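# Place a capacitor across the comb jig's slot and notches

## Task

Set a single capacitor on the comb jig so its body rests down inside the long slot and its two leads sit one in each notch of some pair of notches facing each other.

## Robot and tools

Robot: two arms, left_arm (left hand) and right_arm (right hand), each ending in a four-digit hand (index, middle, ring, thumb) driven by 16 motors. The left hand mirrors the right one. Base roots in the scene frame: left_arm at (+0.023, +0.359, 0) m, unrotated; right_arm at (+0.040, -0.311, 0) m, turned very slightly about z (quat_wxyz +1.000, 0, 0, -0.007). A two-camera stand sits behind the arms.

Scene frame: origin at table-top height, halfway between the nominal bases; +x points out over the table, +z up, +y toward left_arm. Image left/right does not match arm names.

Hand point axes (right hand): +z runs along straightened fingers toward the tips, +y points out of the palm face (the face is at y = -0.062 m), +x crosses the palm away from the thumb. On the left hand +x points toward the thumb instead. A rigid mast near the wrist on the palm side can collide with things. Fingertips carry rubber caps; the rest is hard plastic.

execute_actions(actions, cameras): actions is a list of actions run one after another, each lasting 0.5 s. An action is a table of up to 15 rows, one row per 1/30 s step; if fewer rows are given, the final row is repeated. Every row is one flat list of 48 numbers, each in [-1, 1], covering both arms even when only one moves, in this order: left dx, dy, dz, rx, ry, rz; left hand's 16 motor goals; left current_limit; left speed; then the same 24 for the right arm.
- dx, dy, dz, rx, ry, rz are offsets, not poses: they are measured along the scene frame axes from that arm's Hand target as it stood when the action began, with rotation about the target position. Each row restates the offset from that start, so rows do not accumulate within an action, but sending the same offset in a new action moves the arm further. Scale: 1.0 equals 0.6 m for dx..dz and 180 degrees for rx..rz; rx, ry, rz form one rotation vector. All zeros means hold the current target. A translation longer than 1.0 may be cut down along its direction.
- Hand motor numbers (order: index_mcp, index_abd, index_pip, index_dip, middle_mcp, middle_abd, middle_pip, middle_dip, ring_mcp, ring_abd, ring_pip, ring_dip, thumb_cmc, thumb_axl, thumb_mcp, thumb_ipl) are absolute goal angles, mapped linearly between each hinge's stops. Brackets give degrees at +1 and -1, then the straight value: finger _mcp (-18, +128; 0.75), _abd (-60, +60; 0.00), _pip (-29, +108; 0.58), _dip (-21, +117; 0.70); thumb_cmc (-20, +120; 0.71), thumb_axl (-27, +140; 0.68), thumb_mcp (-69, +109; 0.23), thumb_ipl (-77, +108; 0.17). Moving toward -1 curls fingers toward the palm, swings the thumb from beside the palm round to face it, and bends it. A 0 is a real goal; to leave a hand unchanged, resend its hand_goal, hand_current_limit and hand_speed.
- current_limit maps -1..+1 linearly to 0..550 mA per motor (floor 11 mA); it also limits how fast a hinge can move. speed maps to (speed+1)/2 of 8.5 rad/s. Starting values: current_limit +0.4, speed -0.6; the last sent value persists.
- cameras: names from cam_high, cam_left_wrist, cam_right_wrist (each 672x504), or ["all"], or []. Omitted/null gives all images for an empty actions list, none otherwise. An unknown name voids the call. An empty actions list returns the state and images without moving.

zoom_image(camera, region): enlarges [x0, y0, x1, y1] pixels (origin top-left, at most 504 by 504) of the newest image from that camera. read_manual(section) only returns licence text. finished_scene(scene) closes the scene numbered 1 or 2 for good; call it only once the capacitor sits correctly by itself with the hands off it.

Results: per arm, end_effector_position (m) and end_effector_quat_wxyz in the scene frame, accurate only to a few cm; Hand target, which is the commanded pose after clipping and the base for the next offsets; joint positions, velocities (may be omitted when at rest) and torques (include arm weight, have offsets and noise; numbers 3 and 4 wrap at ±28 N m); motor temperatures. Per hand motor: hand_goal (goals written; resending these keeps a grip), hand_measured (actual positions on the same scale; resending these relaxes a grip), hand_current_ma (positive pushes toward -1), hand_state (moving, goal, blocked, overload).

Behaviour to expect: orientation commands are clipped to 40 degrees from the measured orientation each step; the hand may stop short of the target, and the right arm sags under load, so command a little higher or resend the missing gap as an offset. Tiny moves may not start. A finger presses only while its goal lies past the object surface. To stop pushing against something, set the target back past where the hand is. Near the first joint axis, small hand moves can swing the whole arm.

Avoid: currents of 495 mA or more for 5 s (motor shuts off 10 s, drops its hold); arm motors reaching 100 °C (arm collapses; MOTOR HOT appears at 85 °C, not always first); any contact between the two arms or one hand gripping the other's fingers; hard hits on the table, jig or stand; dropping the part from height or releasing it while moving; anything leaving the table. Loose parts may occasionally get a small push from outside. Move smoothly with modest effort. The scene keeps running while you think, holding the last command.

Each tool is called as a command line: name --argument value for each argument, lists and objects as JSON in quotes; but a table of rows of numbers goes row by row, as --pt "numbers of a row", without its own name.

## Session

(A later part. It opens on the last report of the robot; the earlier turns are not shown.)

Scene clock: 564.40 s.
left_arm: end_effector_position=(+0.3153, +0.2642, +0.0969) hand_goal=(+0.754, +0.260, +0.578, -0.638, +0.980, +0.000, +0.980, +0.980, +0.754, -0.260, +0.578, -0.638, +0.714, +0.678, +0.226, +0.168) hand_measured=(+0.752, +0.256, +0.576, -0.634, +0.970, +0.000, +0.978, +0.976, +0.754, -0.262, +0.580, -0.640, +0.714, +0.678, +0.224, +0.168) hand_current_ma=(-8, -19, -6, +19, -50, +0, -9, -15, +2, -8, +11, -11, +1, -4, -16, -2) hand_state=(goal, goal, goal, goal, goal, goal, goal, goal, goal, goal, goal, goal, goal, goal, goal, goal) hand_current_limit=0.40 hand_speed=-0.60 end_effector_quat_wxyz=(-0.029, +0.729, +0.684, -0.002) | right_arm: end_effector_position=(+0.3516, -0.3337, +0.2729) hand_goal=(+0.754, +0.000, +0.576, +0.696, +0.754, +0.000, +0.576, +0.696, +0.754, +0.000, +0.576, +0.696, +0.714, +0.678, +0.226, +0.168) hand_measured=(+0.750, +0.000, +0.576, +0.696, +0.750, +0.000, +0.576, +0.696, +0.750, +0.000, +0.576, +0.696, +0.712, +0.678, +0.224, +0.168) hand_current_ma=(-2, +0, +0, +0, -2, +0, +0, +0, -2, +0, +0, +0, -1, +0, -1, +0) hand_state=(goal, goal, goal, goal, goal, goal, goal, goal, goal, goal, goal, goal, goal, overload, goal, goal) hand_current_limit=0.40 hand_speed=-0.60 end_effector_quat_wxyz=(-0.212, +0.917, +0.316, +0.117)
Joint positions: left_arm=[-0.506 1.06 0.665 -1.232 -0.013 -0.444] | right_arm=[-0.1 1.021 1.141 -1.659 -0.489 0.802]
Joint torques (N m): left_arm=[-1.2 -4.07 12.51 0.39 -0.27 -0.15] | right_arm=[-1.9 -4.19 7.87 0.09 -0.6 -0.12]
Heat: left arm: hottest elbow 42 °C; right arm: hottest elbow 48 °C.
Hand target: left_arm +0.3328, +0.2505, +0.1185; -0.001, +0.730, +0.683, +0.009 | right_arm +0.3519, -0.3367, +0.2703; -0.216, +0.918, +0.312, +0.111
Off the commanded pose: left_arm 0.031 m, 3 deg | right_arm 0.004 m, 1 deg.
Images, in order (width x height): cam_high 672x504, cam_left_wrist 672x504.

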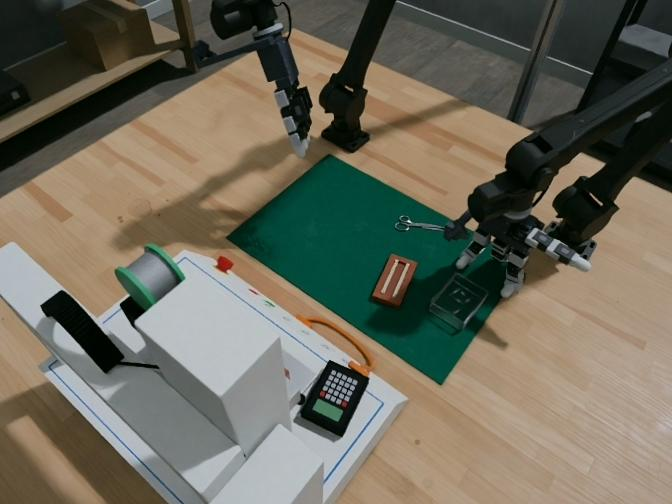

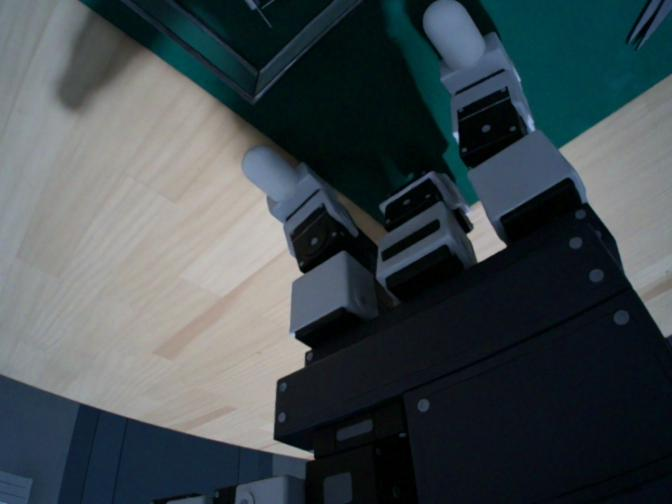

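execute_actions --actions '[[[0.0,-0.0167,0.0,0,0,0,0.753,0.28,0.577,-0.638,0.98,0,0.98,0.98,0.753,-0.28,0.577,-0.638,0.714,0.678,0.226,0.168,0.4,-0.6,0,0,0,0,0,0,0.754,0,0.576,0.696,0.754,0,0.576,0.696,0.754,0,0.576,0.696,0.714,0.678,0.226,0.168,0.4,-0.6]],[[0.03,0.0,0.0,0,0,0,0.753,0.28,0.577,-0.638,0.98,0,0.98,0.98,0.753,-0.28,0.577,-0.638,0.714,0.678,0.226,0.168,0.4,-0.6,0,0,0,0,0,0,0.754,0,0.576,0.696,0.754,0,0.576,0.696,0.754,0,0.576,0.696,0.714,0.678,0.226,0.168,0.4,-0.6]]]' --cameras '["cam_left_wrist","cam_high"]'

zoom_image --camera "cam_high" --region '[420, 220, 540, 340]'

Scene clock: 582.97 s.
left_arm: end_effector_position=(+0.3300, +0.2468, +0.1028) hand_goal=(+0.754, +0.280, +0.578, -0.638, +0.980, +0.000, +0.980, +0.980, +0.754, -0.280, +0.578, -0.638, +0.714, +0.678, +0.226, +0.168) hand_measured=(+0.752, +0.274, +0.576, -0.634, +0.970, +0.000, +0.978, +0.976, +0.754, -0.276, +0.580, -0.640, +0.714, +0.678, +0.224, +0.168) hand_current_ma=(-8, -22, -6, +19, -50, +0, -9, -15, +2, +21, +11, -11, +1, -4, -17, -2) hand_state=(goal, goal, goal, goal, goal, goal, goal, goal, goal, goal, goal, goal, goal, goal, goal, goal) hand_current_limit=0.40 hand_speed=-0.60 end_effector_quat_wxyz=(-0.020, +0.732, +0.681, +0.002) | right_arm: end_effector_position=(+0.3516, -0.3337, +0.2729) hand_goal=(+0.754, +0.000, +0.576, +0.696, +0.754, +0.000, +0.576, +0.696, +0.754, +0.000, +0.576, +0.696, +0.714, +0.678, +0.226, +0.168) hand_measured=(+0.750, +0.000, +0.576, +0.696, +0.750, +0.000, +0.576, +0.696, +0.750, +0.000, +0.576, +0.696, +0.712, +0.678, +0.224, +0.168) hand_current_ma=(-2, +0, +0, +0, -2, +0, +0, +0, -2, +0, +0, +0, -1, +0, -1, +0) hand_state=(goal, goal, goal, goal, goal, goal, goal, goal, goal, goal, goal, goal, goal, overload, goal, goal) hand_current_limit=0.40 hand_speed=-0.60 end_effector_quat_wxyz=(-0.212, +0.917, +0.316, +0.117)
Joint positions: left_arm=[-0.536 1.105 0.708 -1.212 -0.015 -0.464] | right_arm=[-0.1 1.021 1.141 -1.659 -0.489 0.802]
Joint torques (N m): left_arm=[0.91 -3.43 12.52 0.42 -0.26 -0.01] | right_arm=[-2.14 -4.07 7.83 0.09 -0.62 -0.11]
Heat: left arm: hottest elbow 43 °C; right arm: hottest elbow 48 °C.
Hand target: left_arm +0.3508, +0.2405, +0.1185; -0.001, +0.730, +0.683, +0.009 | right_arm +0.3519, -0.3367, +0.2703; -0.216, +0.918, +0.312, +0.111
Off the commanded pose: left_arm 0.027 m, 2 deg | right_arm 0.004 m, 1 deg.
Images, in order (width x height): cam_high 672x504, cam_left_wrist 672x504.

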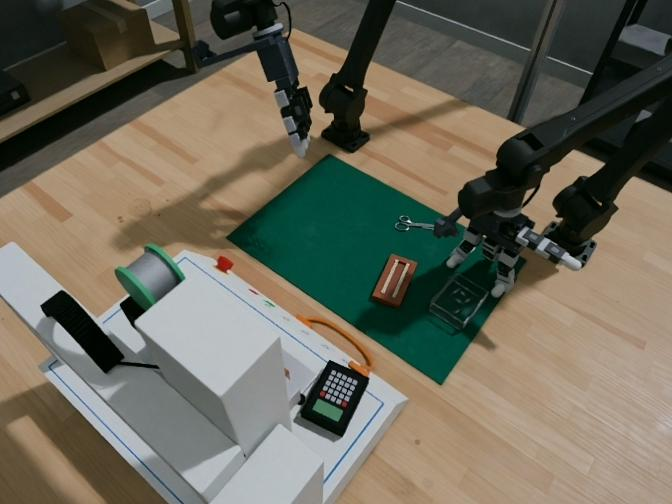

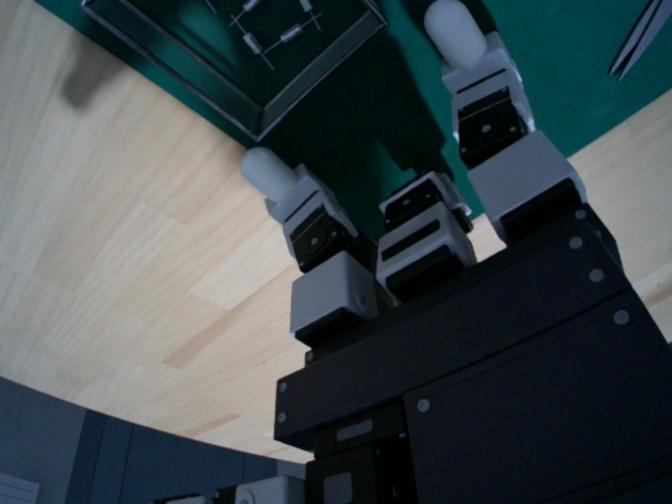

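Scaled by 4.200 from the camera's 672x504 image, which has a finer 960x720 frame.

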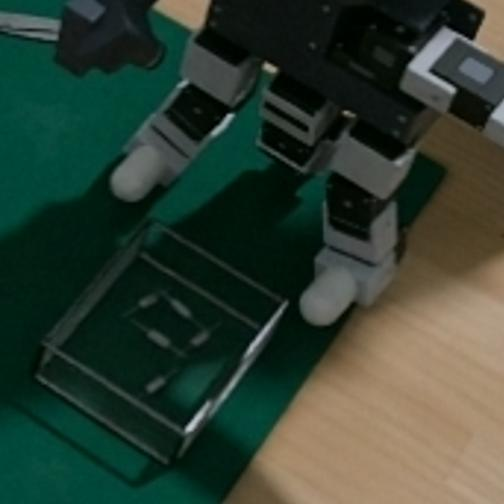

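execute_actions --actions '[[[0.0,0.028,0.0,0,0,0.0122,0.753,0.28,0.577,-0.638,0.98,0,0.98,0.98,0.753,-0.28,0.577,-0.638,0.714,0.678,0.226,0.168,0.4,-0.6,0,0,0,0,0,0,0.754,0,0.576,0.696,0.754,0,0.576,0.696,0.754,0,0.576,0.696,0.714,0.678,0.226,0.168,0.4,-0.6]]]' --cameras '["cam_left_wrist","cam_high"]'

zoom_image --camera "cam_high" --region '[420, 220, 540, 340]'

Scene clock: 611.87 s.
left_arm: end_effector_position=(+0.3351, +0.2607, +0.1028) hand_goal=(+0.754, +0.280, +0.578, -0.638, +0.980, +0.000, +0.980, +0.980, +0.754, -0.280, +0.578, -0.638, +0.714, +0.678, +0.226, +0.168) hand_measured=(+0.752, +0.274, +0.576, -0.634, +0.970, +0.000, +0.978, +0.976, +0.754, -0.276, +0.580, -0.640, +0.714, +0.678, +0.224, +0.168) hand_current_ma=(-8, -21, -6, +19, -50, +0, -9, -15, +2, +21, +11, -11, +1, -4, -17, -2) hand_state=(goal, goal, goal, goal, goal, goal, goal, goal, goal, goal, goal, goal, goal, goal, goal, goal) hand_current_limit=0.40 hand_speed=-0.60 end_effector_quat_wxyz=(-0.021, +0.719, +0.695, +0.002) | right_arm: end_effector_position=(+0.3516, -0.3337, +0.2729) hand_goal=(+0.754, +0.000, +0.576, +0.696, +0.754, +0.000, +0.576, +0.696, +0.754, +0.000, +0.576, +0.696, +0.714, +0.678, +0.226, +0.168) hand_measured=(+0.750, +0.000, +0.576, +0.696, +0.750, +0.000, +0.576, +0.696, +0.750, +0.000, +0.576, +0.696, +0.712, +0.678, +0.224, +0.168) hand_current_ma=(-2, +0, +0, +0, -2, +0, +0, +0, -2, +0, +0, +0, -1, +0, -1, +0) hand_state=(goal, goal, goal, goal, goal, goal, goal, goal, goal, goal, goal, goal, goal, overload, goal, goal) hand_current_limit=0.40 hand_speed=-0.60 end_effector_quat_wxyz=(-0.212, +0.917, +0.316, +0.117)
Joint positions: left_arm=[-0.49 1.105 0.708 -1.212 -0.017 -0.457] | right_arm=[-0.1 1.021 1.141 -1.659 -0.489 0.802]
Joint torques (N m): left_arm=[0.79 -4.66 11.6 0.24 -0.17 0.01] | right_arm=[-1.67 -4.31 7.84 0.1 -0.64 -0.13]
Heat: left arm: hottest elbow 46 °C; right arm: hottest elbow 48 °C.
Hand target: left_arm +0.3508, +0.2573, +0.1185; -0.001, +0.717, +0.697, +0.009 | right_arm +0.3519, -0.3367, +0.2703; -0.216, +0.918, +0.312, +0.111
Off the commanded pose: left_arm 0.022 m, 2 deg | right_arm 0.004 m, 1 deg.
Images, in order (width x height): cam_high 672x504, cam_left_wrist 672x504.

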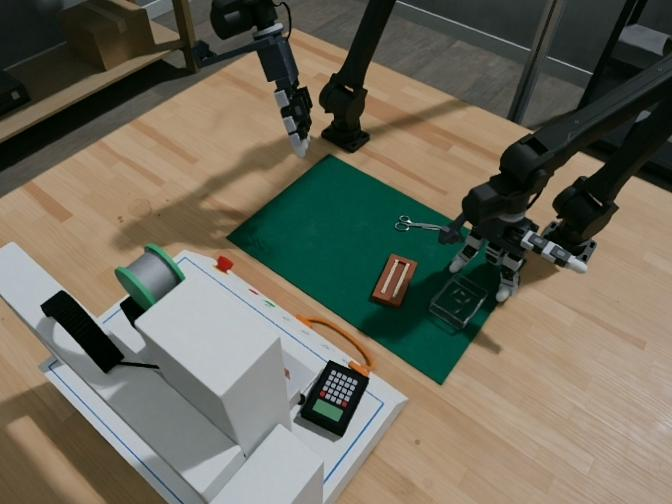

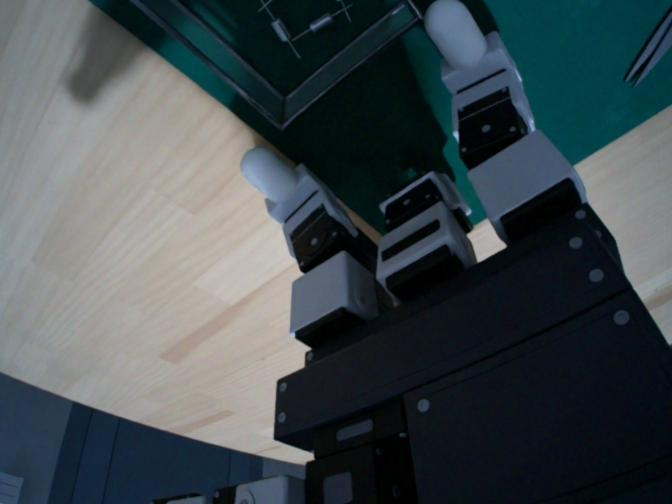

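Scaled by 4.200 from the camera's 672x504 image, which has a finer 960x720 frame.

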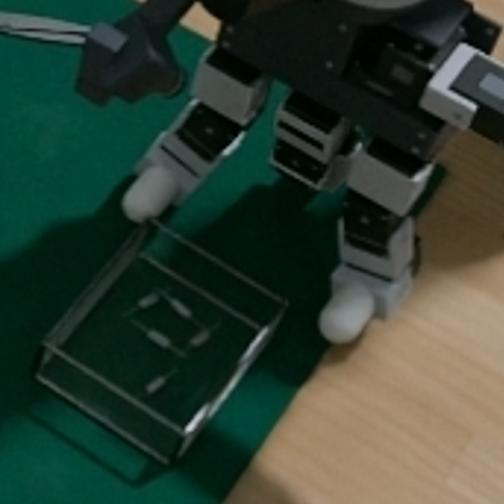

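execute_actions --actions '[[[0.02,-0.002,-0.005,0,0,0.004,0.753,0.28,0.577,-0.638,0.98,0,0.98,0.98,0.753,-0.37,0.577,-0.638,0.714,0.678,0.226,0.168,0.4,-0.6,0,0,0,0,0,0,0.754,0,0.576,0.696,0.754,0,0.576,0.696,0.754,0,0.576,0.696,0.714,0.678,0.226,0.168,0.4,-0.6]],[[0.02,-0.002,-0.005,0,0,0.004,0.753,0.28,0.577,-0.638,0.98,0,0.98,0.98,0.753,-0.37,0.577,-0.638,0.714,0.678,0.226,0.168,0.4,-0.6,0,0,0,0,0,0,0.754,0,0.576,0.696,0.754,0,0.576,0.696,0.754,0,0.576,0.696,0.714,0.678,0.226,0.168,0.4,-0.6]]]' --cameras '["cam_left_wrist","cam_high"]'

zoom_image --camera "cam_high" --region '[420, 220, 540, 340]'

Scene clock: 644.43 s.
left_arm: end_effector_position=(+0.3532, +0.2601, +0.0972) hand_goal=(+0.754, +0.280, +0.578, -0.638, +0.980, +0.000, +0.980, +0.980, +0.754, -0.370, +0.578, -0.638, +0.714, +0.678, +0.226, +0.168) hand_measured=(+0.752, +0.276, +0.576, -0.634, +0.970, +0.000, +0.978, +0.976, +0.754, -0.364, +0.580, -0.640, +0.714, +0.678, +0.224, +0.168) hand_current_ma=(-8, -21, -6, +19, -50, +0, -9, -15, +2, +25, +11, -11, +1, -4, -17, -2) hand_state=(goal, goal, goal, goal, goal, goal, goal, goal, goal, goal, goal, goal, goal, goal, goal, goal) hand_current_limit=0.40 hand_speed=-0.60 end_effector_quat_wxyz=(-0.021, +0.711, +0.703, +0.002) | right_arm: end_effector_position=(+0.3516, -0.3337, +0.2729) hand_goal=(+0.754, +0.000, +0.576, +0.696, +0.754, +0.000, +0.576, +0.696, +0.754, +0.000, +0.576, +0.696, +0.714, +0.678, +0.226, +0.168) hand_measured=(+0.750, +0.000, +0.576, +0.696, +0.750, +0.000, +0.576, +0.696, +0.750, +0.000, +0.576, +0.696, +0.712, +0.678, +0.224, +0.168) hand_current_ma=(-2, +0, +0, +0, -2, +0, +0, +0, -2, +0, +0, +0, -1, +0, -1, +0) hand_state=(goal, goal, goal, goal, goal, goal, goal, goal, goal, goal, goal, goal, goal, overload, goal, goal) hand_current_limit=0.40 hand_speed=-0.60 end_effector_quat_wxyz=(-0.212, +0.917, +0.316, +0.117)
Joint positions: left_arm=[-0.467 1.167 0.736 -1.179 -0.017 -0.457] | right_arm=[-0.1 1.021 1.141 -1.659 -0.489 0.802]
Joint torques (N m): left_arm=[0.85 -4.25 12.41 0.43 -0.17 0] | right_arm=[-1.55 -4.31 7.94 0.03 -0.59 -0.12]
Heat: left arm: hottest elbow 46 °C; right arm: hottest elbow 47 °C.
Hand target: left_arm +0.3748, +0.2548, +0.1125; -0.002, +0.708, +0.706, +0.009 | right_arm +0.3519, -0.3367, +0.2703; -0.216, +0.918, +0.312, +0.111
Off the commanded pose: left_arm 0.027 m, 2 deg | right_arm 0.004 m, 1 deg.
Images, in order (width x height): cam_high 672x504, cam_left_wrist 672x504.

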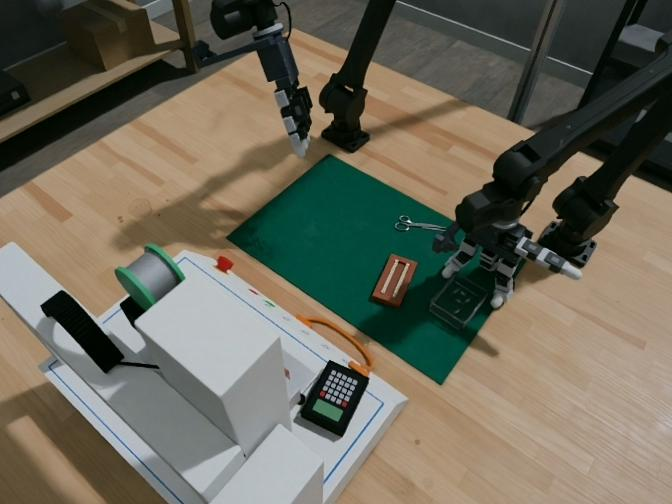

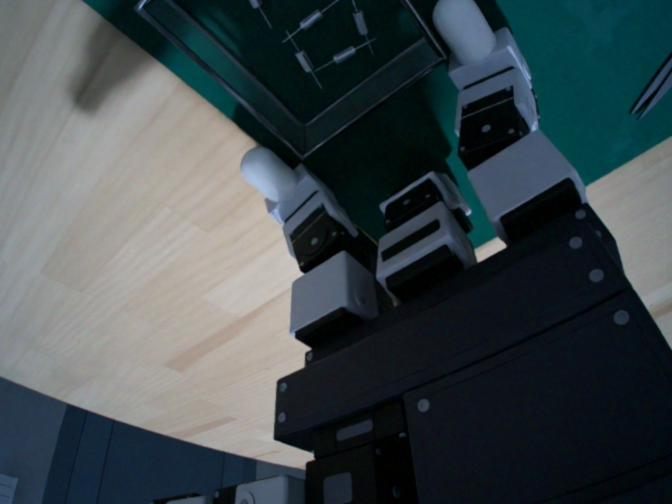

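Scaled by 4.200 from the camera's 672x504 image, which has a finer 960x720 frame.

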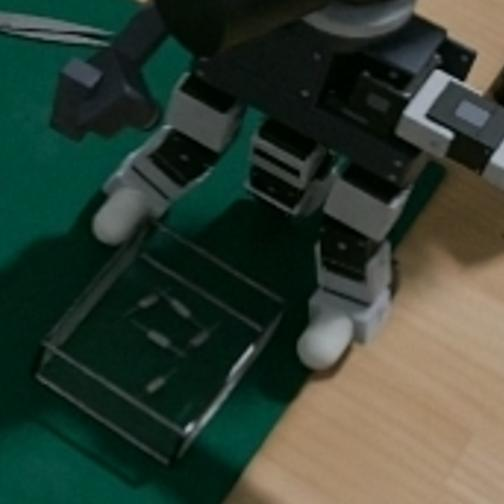

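execute_actions --actions '[[[0,0,0,0,0,0,0.753,0.08,0.577,-0.638,0.98,0,0.98,0.98,0.753,-0.12,0.577,-0.638,0.714,0.678,0.226,0.168,0.4,-0.85,0,0,0,0,0,0,0.754,0,0.576,0.696,0.754,0,0.576,0.696,0.754,0,0.576,0.696,0.714,0.678,0.226,0.168,0.4,-0.6]],[[0,0,0,0,0,0,0.753,0.0,0.577,-0.638,0.98,0,0.98,0.98,0.753,-0.0,0.577,-0.638,0.714,0.678,0.226,0.168,0.4,-0.9,0,0,0,0,0,0,0.754,0,0.576,0.696,0.754,0,0.576,0.696,0.754,0,0.576,0.696,0.714,0.678,0.226,0.168,0.4,-0.6]]]' --cameras '["cam_left_wrist","cam_high"]'

zoom_image --camera "cam_high" --region '[420, 220, 540, 340]'

Scene clock: 661.60 s.
left_arm: end_effector_position=(+0.3536, +0.2581, +0.0972) hand_goal=(+0.754, +0.000, +0.578, -0.638, +0.980, +0.000, +0.980, +0.980, +0.754, +0.000, +0.578, -0.638, +0.714, +0.678, +0.226, +0.168) hand_measured=(+0.752, +0.092, +0.578, -0.634, +0.970, +0.000, +0.978, +0.976, +0.756, -0.190, +0.582, -0.636, +0.714, +0.678, +0.224, +0.168) hand_current_ma=(-8, +385, +0, +19, -50, +0, -9, -15, +12, -385, +19, +8, +1, -4, -17, -2) hand_state=(goal, blocked, goal, goal, goal, goal, goal, goal, goal, blocked, goal, goal, goal, goal, goal, goal) hand_current_limit=0.40 hand_speed=-0.90 end_effector_quat_wxyz=(-0.019, +0.713, +0.701, +0.000) | right_arm: end_effector_position=(+0.3516, -0.3337, +0.2729) hand_goal=(+0.754, +0.000, +0.576, +0.696, +0.754, +0.000, +0.576, +0.696, +0.754, +0.000, +0.576, +0.696, +0.714, +0.678, +0.226, +0.168) hand_measured=(+0.750, +0.000, +0.576, +0.696, +0.750, +0.000, +0.576, +0.696, +0.750, +0.000, +0.576, +0.696, +0.712, +0.678, +0.224, +0.168) hand_current_ma=(-2, +0, +0, +0, -2, +0, +0, +0, -2, +0, +0, +0, -1, +0, -1, +0) hand_state=(goal, goal, goal, goal, goal, goal, goal, goal, goal, goal, goal, goal, goal, overload, goal, goal) hand_current_limit=0.40 hand_speed=-0.60 end_effector_quat_wxyz=(-0.212, +0.917, +0.316, +0.117)
Joint positions: left_arm=[-0.467 1.167 0.737 -1.177 -0.011 -0.45] | right_arm=[-0.1 1.021 1.141 -1.659 -0.489 0.802]
Joint torques (N m): left_arm=[0.91 -4.13 12.38 0.34 -0.41 -0.06] | right_arm=[-1.61 -4.25 7.86 0.09 -0.59 -0.12]
Heat: left arm: hottest elbow 46 °C; right arm: hottest elbow 47 °C.
Hand target: left_arm +0.3748, +0.2548, +0.1125; -0.001, +0.708, +0.706, +0.009 | right_arm +0.3519, -0.3367, +0.2703; -0.216, +0.918, +0.312, +0.111
Off the commanded pose: left_arm 0.026 m, 2 deg | right_arm 0.004 m, 1 deg.
Images, in order (width x height): cam_high 672x504, cam_left_wrist 672x504.

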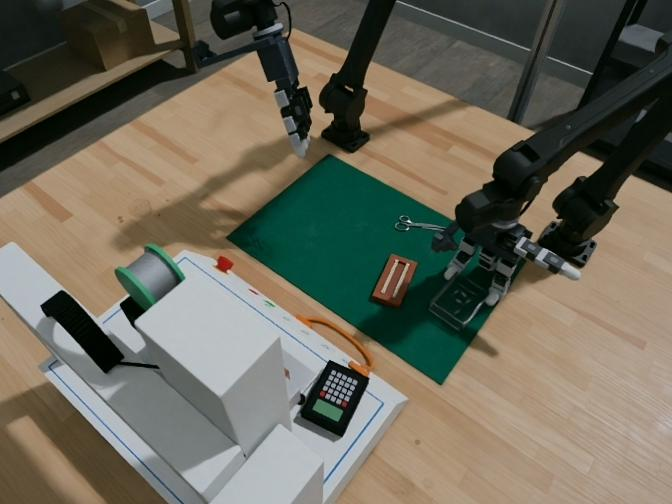

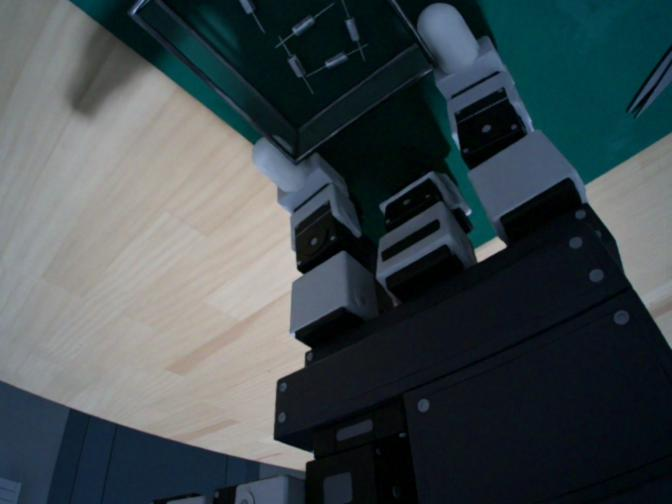

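Scaled by 4.200 from the camera's 672x504 image, which has a finer 960x720 frame.

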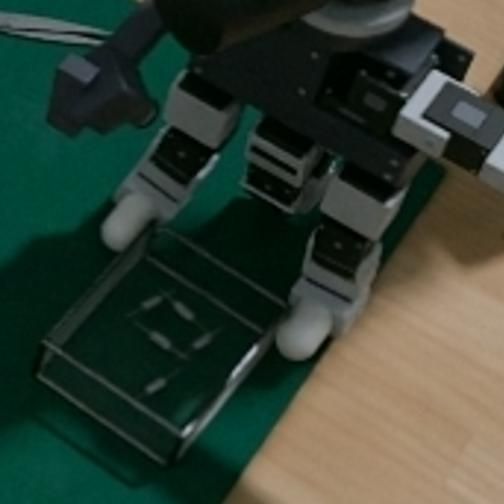

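execute_actions --actions '[[[0.0135,0,0.0413,0,0,0,0.753,0.03,0.577,-0.638,0.98,0,0.98,0.98,0.753,-0.13,0.577,-0.638,0.714,0.678,0.226,0.168,0.4,-0.9,0,0,0,0,0,0,0.754,0,0.576,0.696,0.754,0,0.576,0.696,0.754,0,0.576,0.696,0.714,0.678,0.226,0.168,0.4,-0.6]],[[0.024,0,0.0363,0,0,0,0.753,0.03,0.577,-0.638,0.98,0,0.98,0.98,0.753,-0.13,0.577,-0.638,0.714,0.678,0.226,0.168,0.4,-0.9,0,0,0,0,0,0,0.754,0,0.576,0.696,0.754,0,0.576,0.696,0.754,0,0.576,0.696,0.714,0.678,0.226,0.168,0.4,-0.6]]]' --cameras '["cam_left_wrist","cam_high"]'

zoom_image --camera "cam_high" --region '[420, 200, 540, 340]'

Scene clock: 710.60 s.
left_arm: end_effector_position=(+0.3757, +0.2573, +0.1401) hand_goal=(+0.754, +0.030, +0.578, -0.638, +0.980, +0.000, +0.980, +0.980, +0.754, -0.130, +0.578, -0.638, +0.714, +0.678, +0.226, +0.168) hand_measured=(+0.766, +0.092, +0.584, -0.634, +0.970, +0.000, +0.978, +0.976, +0.766, -0.190, +0.590, -0.628, +0.714, +0.678, +0.224, +0.168) hand_current_ma=(+58, +275, +26, +23, -50, +0, -9, -15, +64, -261, +55, +47, +1, -4, -17, -2) hand_state=(goal, blocked, goal, goal, goal, goal, goal, goal, goal, blocked, goal, goal, goal, goal, goal, goal) hand_current_limit=0.40 hand_speed=-0.90 end_effector_quat_wxyz=(-0.020, +0.711, +0.702, +0.000) | right_arm: end_effector_position=(+0.3516, -0.3337, +0.2729) hand_goal=(+0.754, +0.000, +0.576, +0.696, +0.754, +0.000, +0.576, +0.696, +0.754, +0.000, +0.576, +0.696, +0.714, +0.678, +0.226, +0.168) hand_measured=(+0.750, +0.000, +0.576, +0.696, +0.750, +0.000, +0.576, +0.696, +0.750, +0.000, +0.576, +0.696, +0.712, +0.678, +0.224, +0.168) hand_current_ma=(-2, +0, +0, +0, -2, +0, +0, +0, -2, +0, +0, +0, -1, +0, -1, +0) hand_state=(goal, goal, goal, goal, goal, goal, goal, goal, goal, goal, goal, goal, goal, overload, goal, goal) hand_current_limit=0.40 hand_speed=-0.60 end_effector_quat_wxyz=(-0.212, +0.917, +0.316, +0.117)
Joint positions: left_arm=[-0.438 1.179 0.867 -1.296 -0.013 -0.426] | right_arm=[-0.1 1.021 1.141 -1.659 -0.489 0.802]
Joint torques (N m): left_arm=[1.08 -4.84 13.38 0.13 -0.33 -0.01] | right_arm=[-1.9 -4.19 7.77 0.01 -0.59 -0.12]
Heat: left arm: hottest elbow 46 °C; right arm: hottest elbow 47 °C.
Hand target: left_arm +0.3972, +0.2548, +0.1590; -0.001, +0.708, +0.706, +0.009 | right_arm +0.3519, -0.3367, +0.2703; -0.216, +0.918, +0.312, +0.111
Off the commanded pose: left_arm 0.029 m, 2 deg | right_arm 0.004 m, 1 deg.
Images, in order (width x height): cam_high 672x504, cam_left_wrist 672x504.

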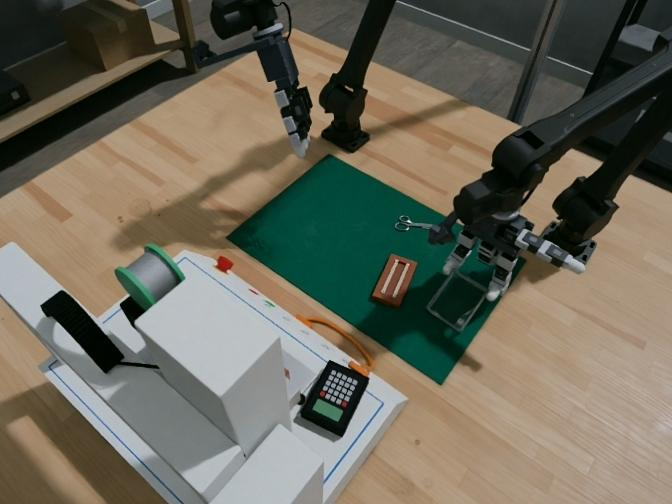

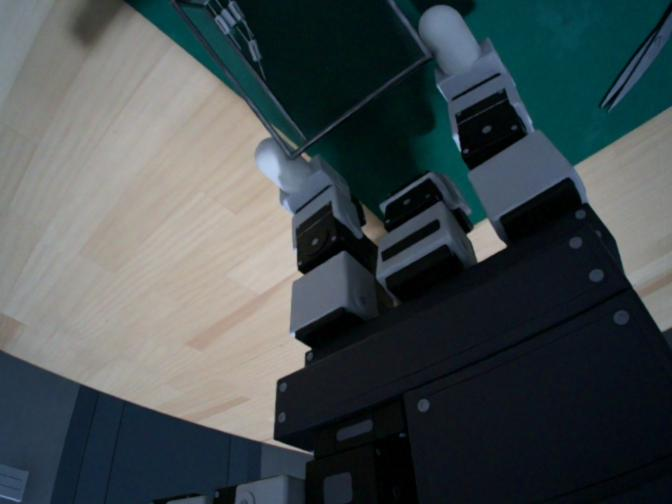

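Scaled by 3.600 from the camera's 672x504 image, which has a finer 960x720 frame.

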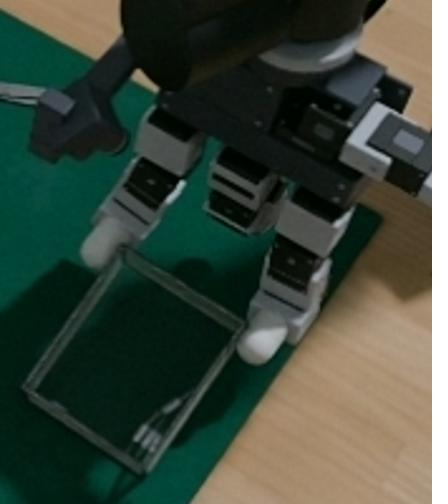

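execute_actions --actions '[[[0.0327,0,0.0288,0,0,0,0.753,0.03,0.577,-0.638,0.98,0,0.98,0.98,0.753,-0.13,0.577,-0.638,0.714,0.678,0.226,0.168,0.4,-0.9,0,0,0,0,0,0,0.754,0,0.576,0.696,0.754,0,0.576,0.696,0.754,0,0.576,0.696,0.714,0.678,0.226,0.168,0.4,-0.6]],[[0.0388,0,0.0193,0,0,0,0.753,0.03,0.577,-0.638,0.98,0,0.98,0.98,0.753,-0.13,0.577,-0.638,0.714,0.678,0.226,0.168,0.4,-0.9,0,0,0,0,0,0,0.754,0,0.576,0.696,0.754,0,0.576,0.696,0.754,0,0.576,0.696,0.714,0.678,0.226,0.168,0.4,-0.6]]]' --cameras '["cam_left_wrist","cam_high"]'

zoom_image --camera "cam_high" --region '[400, 200, 540, 360]'

Scene clock: 723.50 s.
left_arm: end_effector_position=(+0.4126, +0.2556, +0.1684) hand_goal=(+0.754, +0.030, +0.578, -0.638, +0.980, +0.000, +0.980, +0.980, +0.754, -0.130, +0.578, -0.638, +0.714, +0.678, +0.226, +0.168) hand_measured=(+0.794, +0.092, +0.602, -0.626, +0.970, +0.000, +0.978, +0.976, +0.780, -0.190, +0.596, -0.626, +0.714, +0.678, +0.224, +0.168) hand_current_ma=(+208, +272, +116, +59, -50, +0, -9, -15, +140, -261, +90, +55, +1, -4, -17, -2) hand_state=(blocked, blocked, blocked, goal, goal, goal, goal, goal, blocked, blocked, goal, goal, goal, goal, goal, goal) hand_current_limit=0.40 hand_speed=-0.90 end_effector_quat_wxyz=(-0.024, +0.712, +0.702, -0.005) | right_arm: end_effector_position=(+0.3516, -0.3337, +0.2729) hand_goal=(+0.754, +0.000, +0.576, +0.696, +0.754, +0.000, +0.576, +0.696, +0.754, +0.000, +0.576, +0.696, +0.714, +0.678, +0.226, +0.168) hand_measured=(+0.750, +0.000, +0.576, +0.696, +0.750, +0.000, +0.576, +0.696, +0.750, +0.000, +0.576, +0.696, +0.712, +0.678, +0.224, +0.168) hand_current_ma=(-2, +0, +0, +0, -2, +0, +0, +0, -2, +0, +0, +0, -1, +0, -1, +0) hand_state=(goal, goal, goal, goal, goal, goal, goal, goal, goal, goal, goal, goal, goal, overload, goal, goal) hand_current_limit=0.40 hand_speed=-0.60 end_effector_quat_wxyz=(-0.212, +0.917, +0.316, +0.117)
Joint positions: left_arm=[-0.393 1.259 1.013 -1.372 -0.01 -0.381] | right_arm=[-0.1 1.021 1.141 -1.659 -0.489 0.802]
Joint torques (N m): left_arm=[1.38 -5.6 13.98 0.57 -0.48 0.04] | right_arm=[-1.85 -4.01 7.88 -0.02 -0.61 -0.11]
Heat: left arm: hottest elbow 45 °C; right arm: hottest elbow 47 °C.
Hand target: left_arm +0.4401, +0.2550, +0.1877; -0.002, +0.708, +0.706, +0.009 | right_arm +0.3519, -0.3367, +0.2703; -0.216, +0.918, +0.312, +0.111
Off the commanded pose: left_arm 0.034 m, 3 deg | right_arm 0.004 m, 1 deg.
Images, in order (width x height): cam_high 672x504, cam_left_wrist 672x504.

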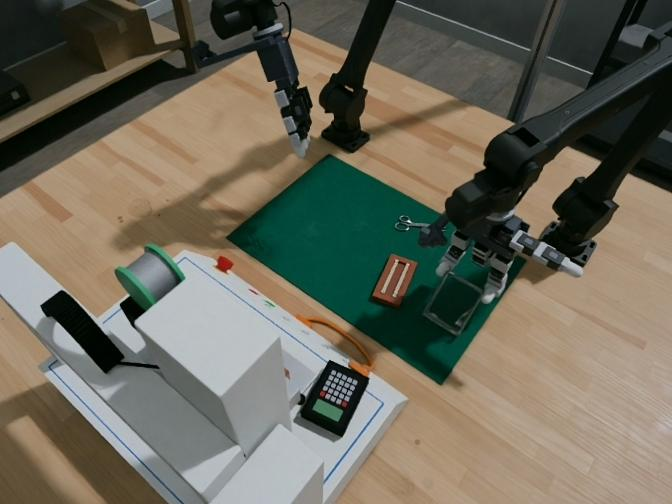

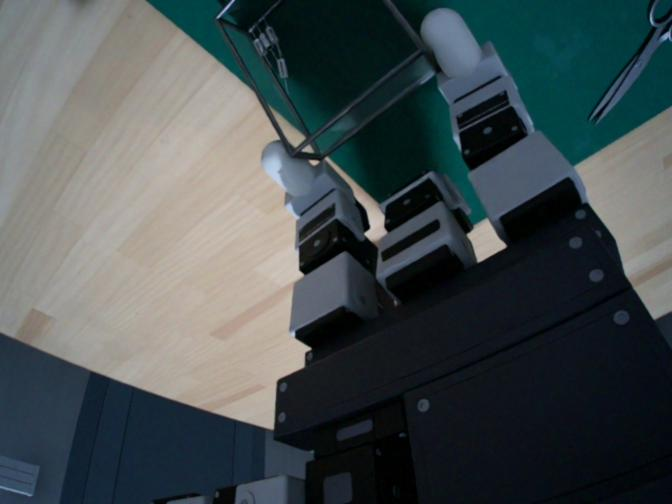

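Scaled by 3.150 from the camera's 672x504 image, which has a finer 960x720 frame.

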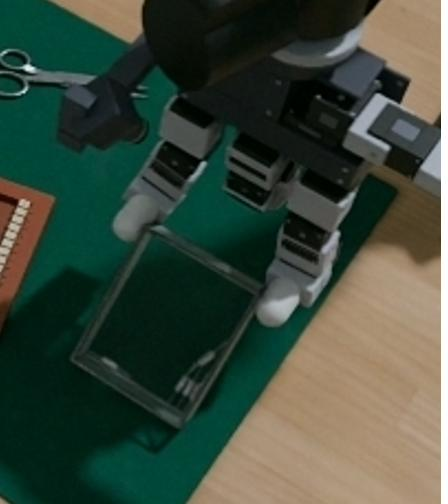

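execute_actions --actions '[[[0.0427,0,0.015,0,0,0,0.753,0.03,0.577,-0.638,0.98,0,0.98,0.98,0.753,-0.13,0.577,-0.638,0.714,0.678,0.226,0.168,0.4,-0.9,0,0,0,0,0,0,0.754,0,0.576,0.696,0.754,0,0.576,0.696,0.754,0,0.576,0.696,0.714,0.678,0.226,0.168,0.4,-0.6]],[[0.0433,0,0.005,0,0,0,0.753,0.03,0.577,-0.638,0.98,0,0.98,0.98,0.753,-0.13,0.577,-0.638,0.714,0.678,0.226,0.168,0.4,-0.9,0,0,0,0,0,0,0.754,0,0.576,0.696,0.754,0,0.576,0.696,0.754,0,0.576,0.696,0.714,0.678,0.226,0.168,0.4,-0.6]]]' --cameras '["cam_left_wrist","cam_high"]'

zoom_image --camera "cam_high" --region '[400, 200, 540, 360]'

Scene clock: 740.83 s.
left_arm: end_effector_position=(+0.4703, +0.2546, +0.1864) hand_goal=(+0.754, +0.030, +0.578, -0.638, +0.980, +0.000, +0.980, +0.980, +0.754, -0.130, +0.578, -0.638, +0.714, +0.678, +0.226, +0.168) hand_measured=(+0.768, +0.090, +0.602, -0.620, +0.970, +0.000, +0.978, +0.976, +0.764, -0.190, +0.588, -0.636, +0.714, +0.678, +0.224, +0.168) hand_current_ma=(+74, +262, +120, +86, -49, +0, -9, -15, +55, -261, +46, +9, +0, -4, -17, -2) hand_state=(goal, blocked, blocked, goal, goal, goal, goal, goal, goal, blocked, goal, goal, goal, goal, goal, goal) hand_current_limit=0.40 hand_speed=-0.90 end_effector_quat_wxyz=(-0.017, +0.711, +0.703, -0.001) | right_arm: end_effector_position=(+0.3516, -0.3337, +0.2729) hand_goal=(+0.754, +0.000, +0.576, +0.696, +0.754, +0.000, +0.576, +0.696, +0.754, +0.000, +0.576, +0.696, +0.714, +0.678, +0.226, +0.168) hand_measured=(+0.750, +0.000, +0.576, +0.696, +0.750, +0.000, +0.576, +0.696, +0.750, +0.000, +0.576, +0.696, +0.712, +0.678, +0.224, +0.168) hand_current_ma=(-2, +0, +0, +0, -2, +0, +0, +0, -2, +0, +0, +0, -1, +0, -1, +0) hand_state=(goal, goal, goal, goal, goal, goal, goal, goal, goal, goal, goal, goal, goal, overload, goal, goal) hand_current_limit=0.40 hand_speed=-0.60 end_effector_quat_wxyz=(-0.212, +0.917, +0.316, +0.117)
Joint positions: left_arm=[-0.339 1.382 1.171 -1.391 -0.013 -0.329] | right_arm=[-0.1 1.021 1.141 -1.659 -0.489 0.802]
Joint torques (N m): left_arm=[0.91 -7.94 13.26 0.42 -0.33 0] | right_arm=[-1.96 -3.84 7.83 0.02 -0.59 -0.09]
Heat: left arm: hottest elbow 45 °C; right arm: hottest elbow 47 °C.
Hand target: left_arm +0.4918, +0.2549, +0.1999; -0.002, +0.708, +0.706, +0.009 | right_arm +0.3519, -0.3367, +0.2703; -0.216, +0.918, +0.312, +0.111
Off the commanded pose: left_arm 0.025 m, 2 deg | right_arm 0.004 m, 1 deg.
Images, in order (width x height): cam_high 672x504, cam_left_wrist 672x504.

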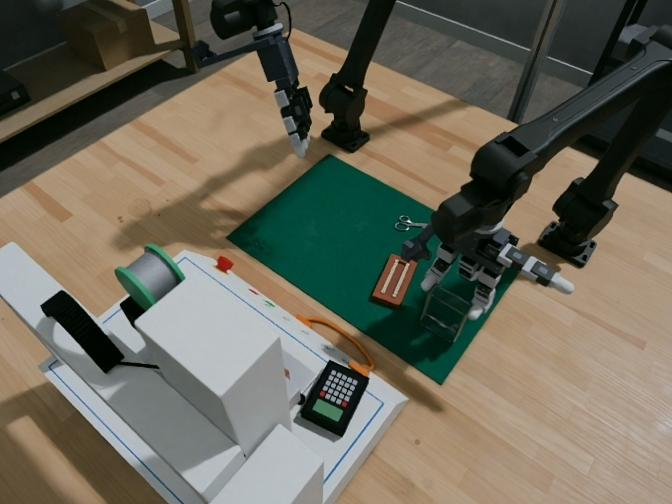

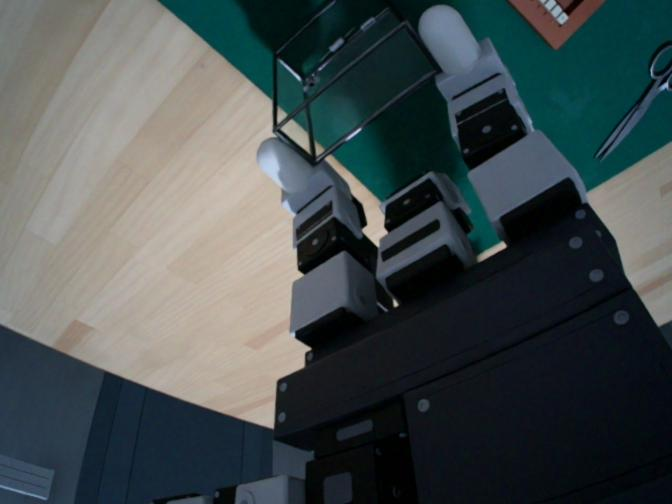

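Scaled by 3.150 from the camera's 672x504 image, which has a finer 960x720 frame.

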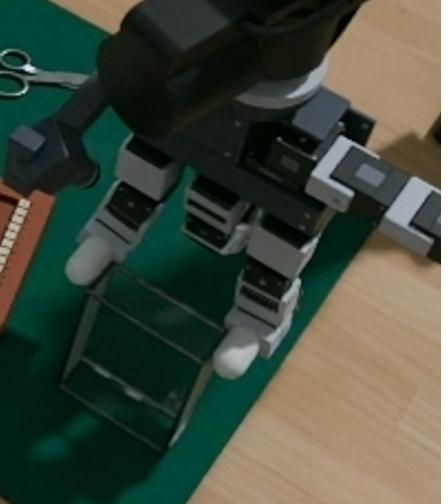

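execute_actions --actions '[[[0.03,0,-0.03,0,0,0,0.753,0.03,0.577,-0.638,0.98,0,0.98,0.98,0.753,-0.13,0.577,-0.638,0.714,0.678,0.226,0.168,0.4,-0.9,0,0,0,0,0,0,0.754,0,0.576,0.696,0.754,0,0.576,0.696,0.754,0,0.576,0.696,0.714,0.678,0.226,0.168,0.4,-0.6]]]' --cameras '["cam_left_wrist","cam_high"]'

zoom_image --camera "cam_high" --region '[400, 220, 520, 360]'

Scene clock: 753.03 s.
left_arm: end_effector_position=(+0.4866, +0.2552, +0.1871) hand_goal=(+0.754, +0.030, +0.578, -0.638, +0.980, +0.000, +0.980, +0.980, +0.754, -0.130, +0.578, -0.638, +0.714, +0.678, +0.226, +0.168) hand_measured=(+0.776, +0.090, +0.594, -0.624, +0.970, +0.000, +0.978, +0.976, +0.774, -0.190, +0.586, -0.644, +0.714, +0.678, +0.224, +0.168) hand_current_ma=(+111, +262, +78, +67, -49, +0, -9, -15, +103, -261, +36, -25, +0, -4, -17, -2) hand_state=(blocked, blocked, goal, goal, goal, goal, goal, goal, goal, blocked, goal, goal, goal, goal, goal, goal) hand_current_limit=0.40 hand_speed=-0.90 end_effector_quat_wxyz=(-0.008, +0.710, +0.704, +0.004) | right_arm: end_effector_position=(+0.3516, -0.3337, +0.2729) hand_goal=(+0.754, +0.000, +0.576, +0.696, +0.754, +0.000, +0.576, +0.696, +0.754, +0.000, +0.576, +0.696, +0.714, +0.678, +0.226, +0.168) hand_measured=(+0.750, +0.000, +0.576, +0.696, +0.750, +0.000, +0.576, +0.696, +0.750, +0.000, +0.576, +0.696, +0.712, +0.678, +0.224, +0.168) hand_current_ma=(-2, +0, +0, +0, -2, +0, +0, +0, -2, +0, +0, +0, -1, +0, -1, +0) hand_state=(goal, goal, goal, goal, goal, goal, goal, goal, goal, goal, goal, goal, goal, overload, goal, goal) hand_current_limit=0.40 hand_speed=-0.60 end_effector_quat_wxyz=(-0.212, +0.917, +0.316, +0.117)
Joint positions: left_arm=[-0.326 1.409 1.197 -1.37 -0.015 -0.318] | right_arm=[-0.1 1.021 1.141 -1.659 -0.489 0.802]
Joint torques (N m): left_arm=[0.91 -6.3 11.86 1.37 -0.23 0.02] | right_arm=[-1.61 -4.25 7.86 0.03 -0.62 -0.11]
Heat: left arm: hottest elbow 45 °C; right arm: hottest elbow 47 °C.
Hand target: left_arm +0.5097, +0.2548, +0.1817; -0.002, +0.708, +0.706, +0.009 | right_arm +0.3519, -0.3367, +0.2703; -0.216, +0.918, +0.312, +0.111
Off the commanded pose: left_arm 0.024 m, 1 deg | right_arm 0.004 m, 1 deg.
Images, in order (width x height): cam_high 672x504, cam_left_wrist 672x504.

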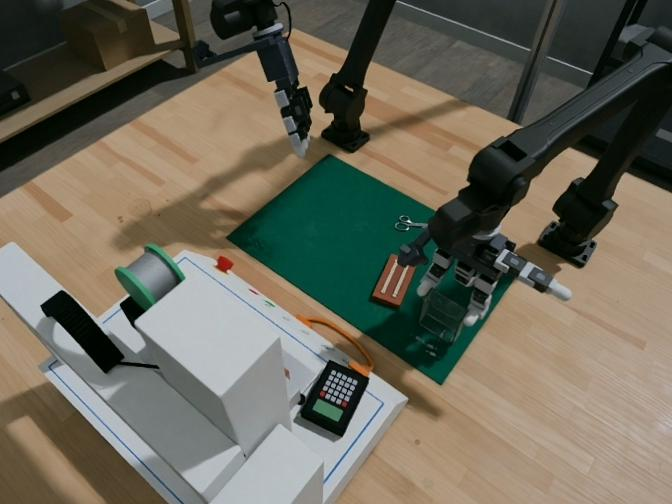

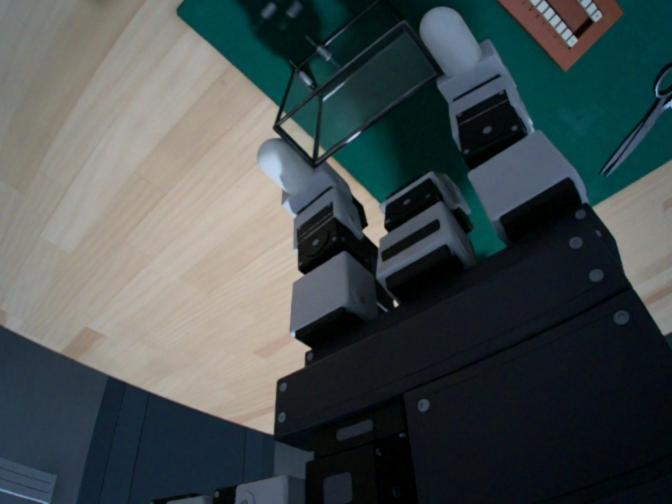

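Scaled by 3.600 from the camera's 672x504 image, which has a finer 960x720 frame.

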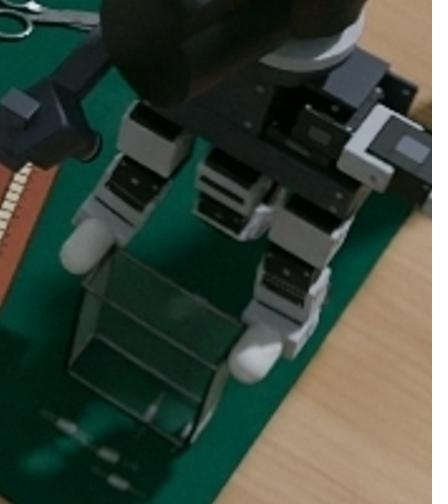

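execute_actions --actions '[[[-0.05,0,0.035,0,0,0,0.753,0.03,0.577,-0.638,0.98,0,0.98,0.98,0.753,-0.13,0.577,-0.638,0.714,0.678,0.226,0.168,0.4,-0.9,0,0,0,0,0,0,0.754,0,0.576,0.696,0.754,0,0.576,0.696,0.754,0,0.576,0.696,0.714,0.678,0.226,0.168,0.4,-0.6]],[[-0.06,0,0.015,0,0,0,0.753,0.03,0.577,-0.638,0.98,0,0.98,0.98,0.753,-0.13,0.577,-0.638,0.714,0.678,0.226,0.168,0.4,-0.9,0,0,0,0,0,0,0.754,0,0.576,0.696,0.754,0,0.576,0.696,0.754,0,0.576,0.696,0.714,0.678,0.226,0.168,0.4,-0.6]]]' --cameras '["cam_left_wrist","cam_high"]'

zoom_image --camera "cam_high" --region '[390, 220, 530, 380]'

Scene clock: 799.40 s.
left_arm: end_effector_position=(+0.4463, +0.2595, +0.2053) hand_goal=(+0.754, +0.030, +0.578, -0.638, +0.980, +0.000, +0.980, +0.980, +0.754, -0.130, +0.578, -0.638, +0.714, +0.678, +0.226, +0.168) hand_measured=(+0.758, +0.090, +0.590, -0.624, +0.972, +0.000, +0.978, +0.976, +0.756, -0.190, +0.586, -0.632, +0.714, +0.678, +0.224, +0.168) hand_current_ma=(+16, +262, +57, +67, -46, +0, -9, -15, +12, -261, +36, +25, +0, -4, -17, -2) hand_state=(goal, blocked, goal, goal, goal, goal, goal, goal, goal, blocked, goal, goal, goal, goal, goal, goal) hand_current_limit=0.40 hand_speed=-0.90 end_effector_quat_wxyz=(-0.005, +0.707, +0.707, +0.006) | right_arm: end_effector_position=(+0.3516, -0.3337, +0.2729) hand_goal=(+0.754, +0.000, +0.576, +0.696, +0.754, +0.000, +0.576, +0.696, +0.754, +0.000, +0.576, +0.696, +0.714, +0.678, +0.226, +0.168) hand_measured=(+0.750, +0.000, +0.576, +0.696, +0.750, +0.000, +0.576, +0.696, +0.750, +0.000, +0.576, +0.696, +0.712, +0.678, +0.224, +0.168) hand_current_ma=(-2, +0, +0, +0, -2, +0, +0, +0, -2, +0, +0, +0, -1, +0, -1, +0) hand_state=(goal, goal, goal, goal, goal, goal, goal, goal, goal, goal, goal, goal, goal, overload, goal, goal) hand_current_limit=0.40 hand_speed=-0.60 end_effector_quat_wxyz=(-0.212, +0.917, +0.316, +0.117)
Joint positions: left_arm=[-0.352 1.294 1.134 -1.416 -0.015 -0.353] | right_arm=[-0.1 1.021 1.141 -1.659 -0.489 0.802]
Joint torques (N m): left_arm=[-1.14 -9.11 9.77 -0.06 -0.22 -0.18] | right_arm=[-1.79 -4.07 7.9 0.08 -0.61 -0.11]
Heat: left arm: hottest elbow 46 °C; right arm: hottest elbow 47 °C.
Hand target: left_arm +0.4437, +0.2548, +0.2117; -0.002, +0.708, +0.706, +0.009 | right_arm +0.3519, -0.3367, +0.2703; -0.216, +0.918, +0.312, +0.111
Off the commanded pose: left_arm 0.008 m, 1 deg | right_arm 0.004 m, 1 deg.
Images, in order (width x height): cam_high 672x504, cam_left_wrist 672x504.

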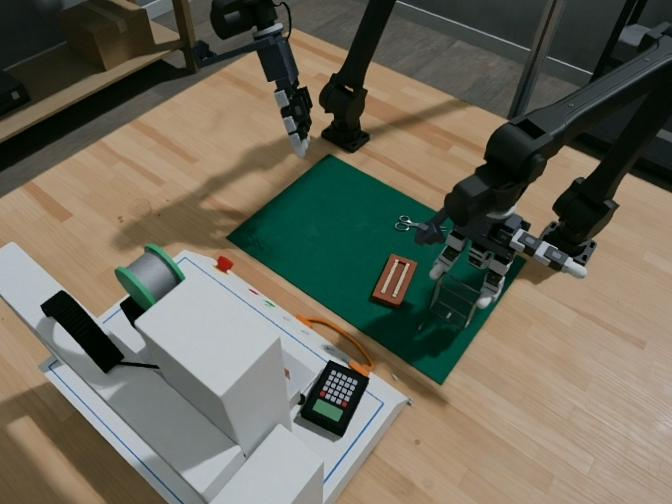

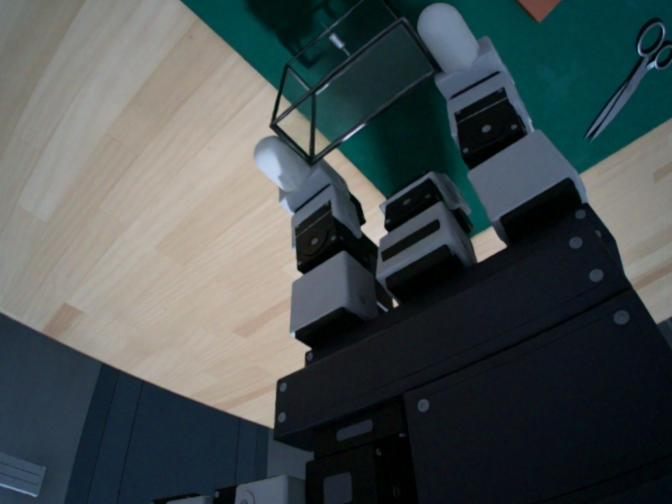

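Scaled by 3.150 from the camera's 672x504 image, which has a finer 960x720 frame.

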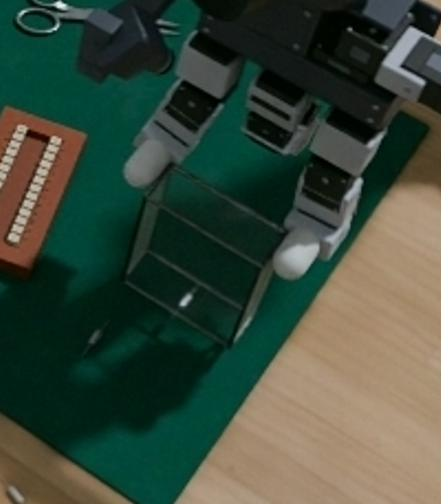

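zoom_image --camera "cam_high" --region '[370, 340, 470, 440]'

zoom_image --camera "cam_high" --region '[400, 290, 480, 370]'

Scaled by 5.040 from the camera's 672x504 image, which has a finer 960x720 frame.

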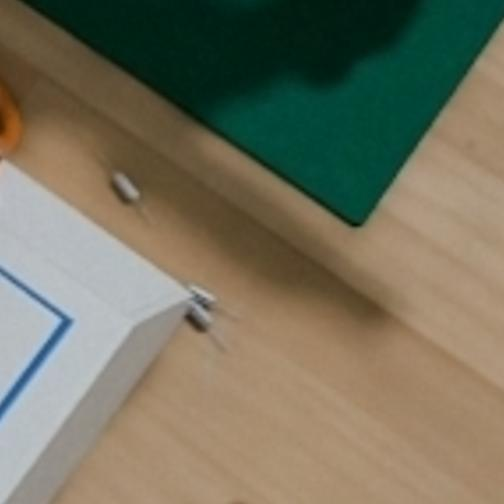

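Scaled by 6.300 from the camera's 672x504 image, which has a finer 960x720 frame.

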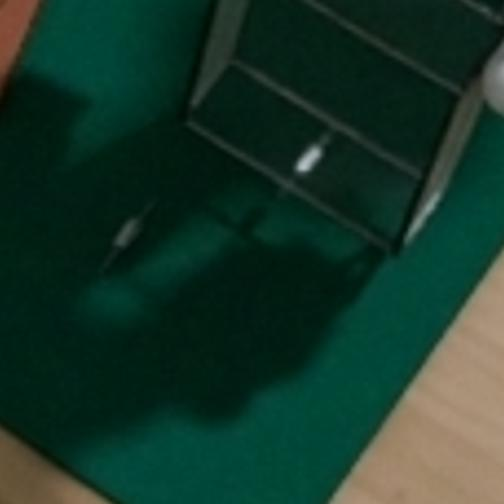

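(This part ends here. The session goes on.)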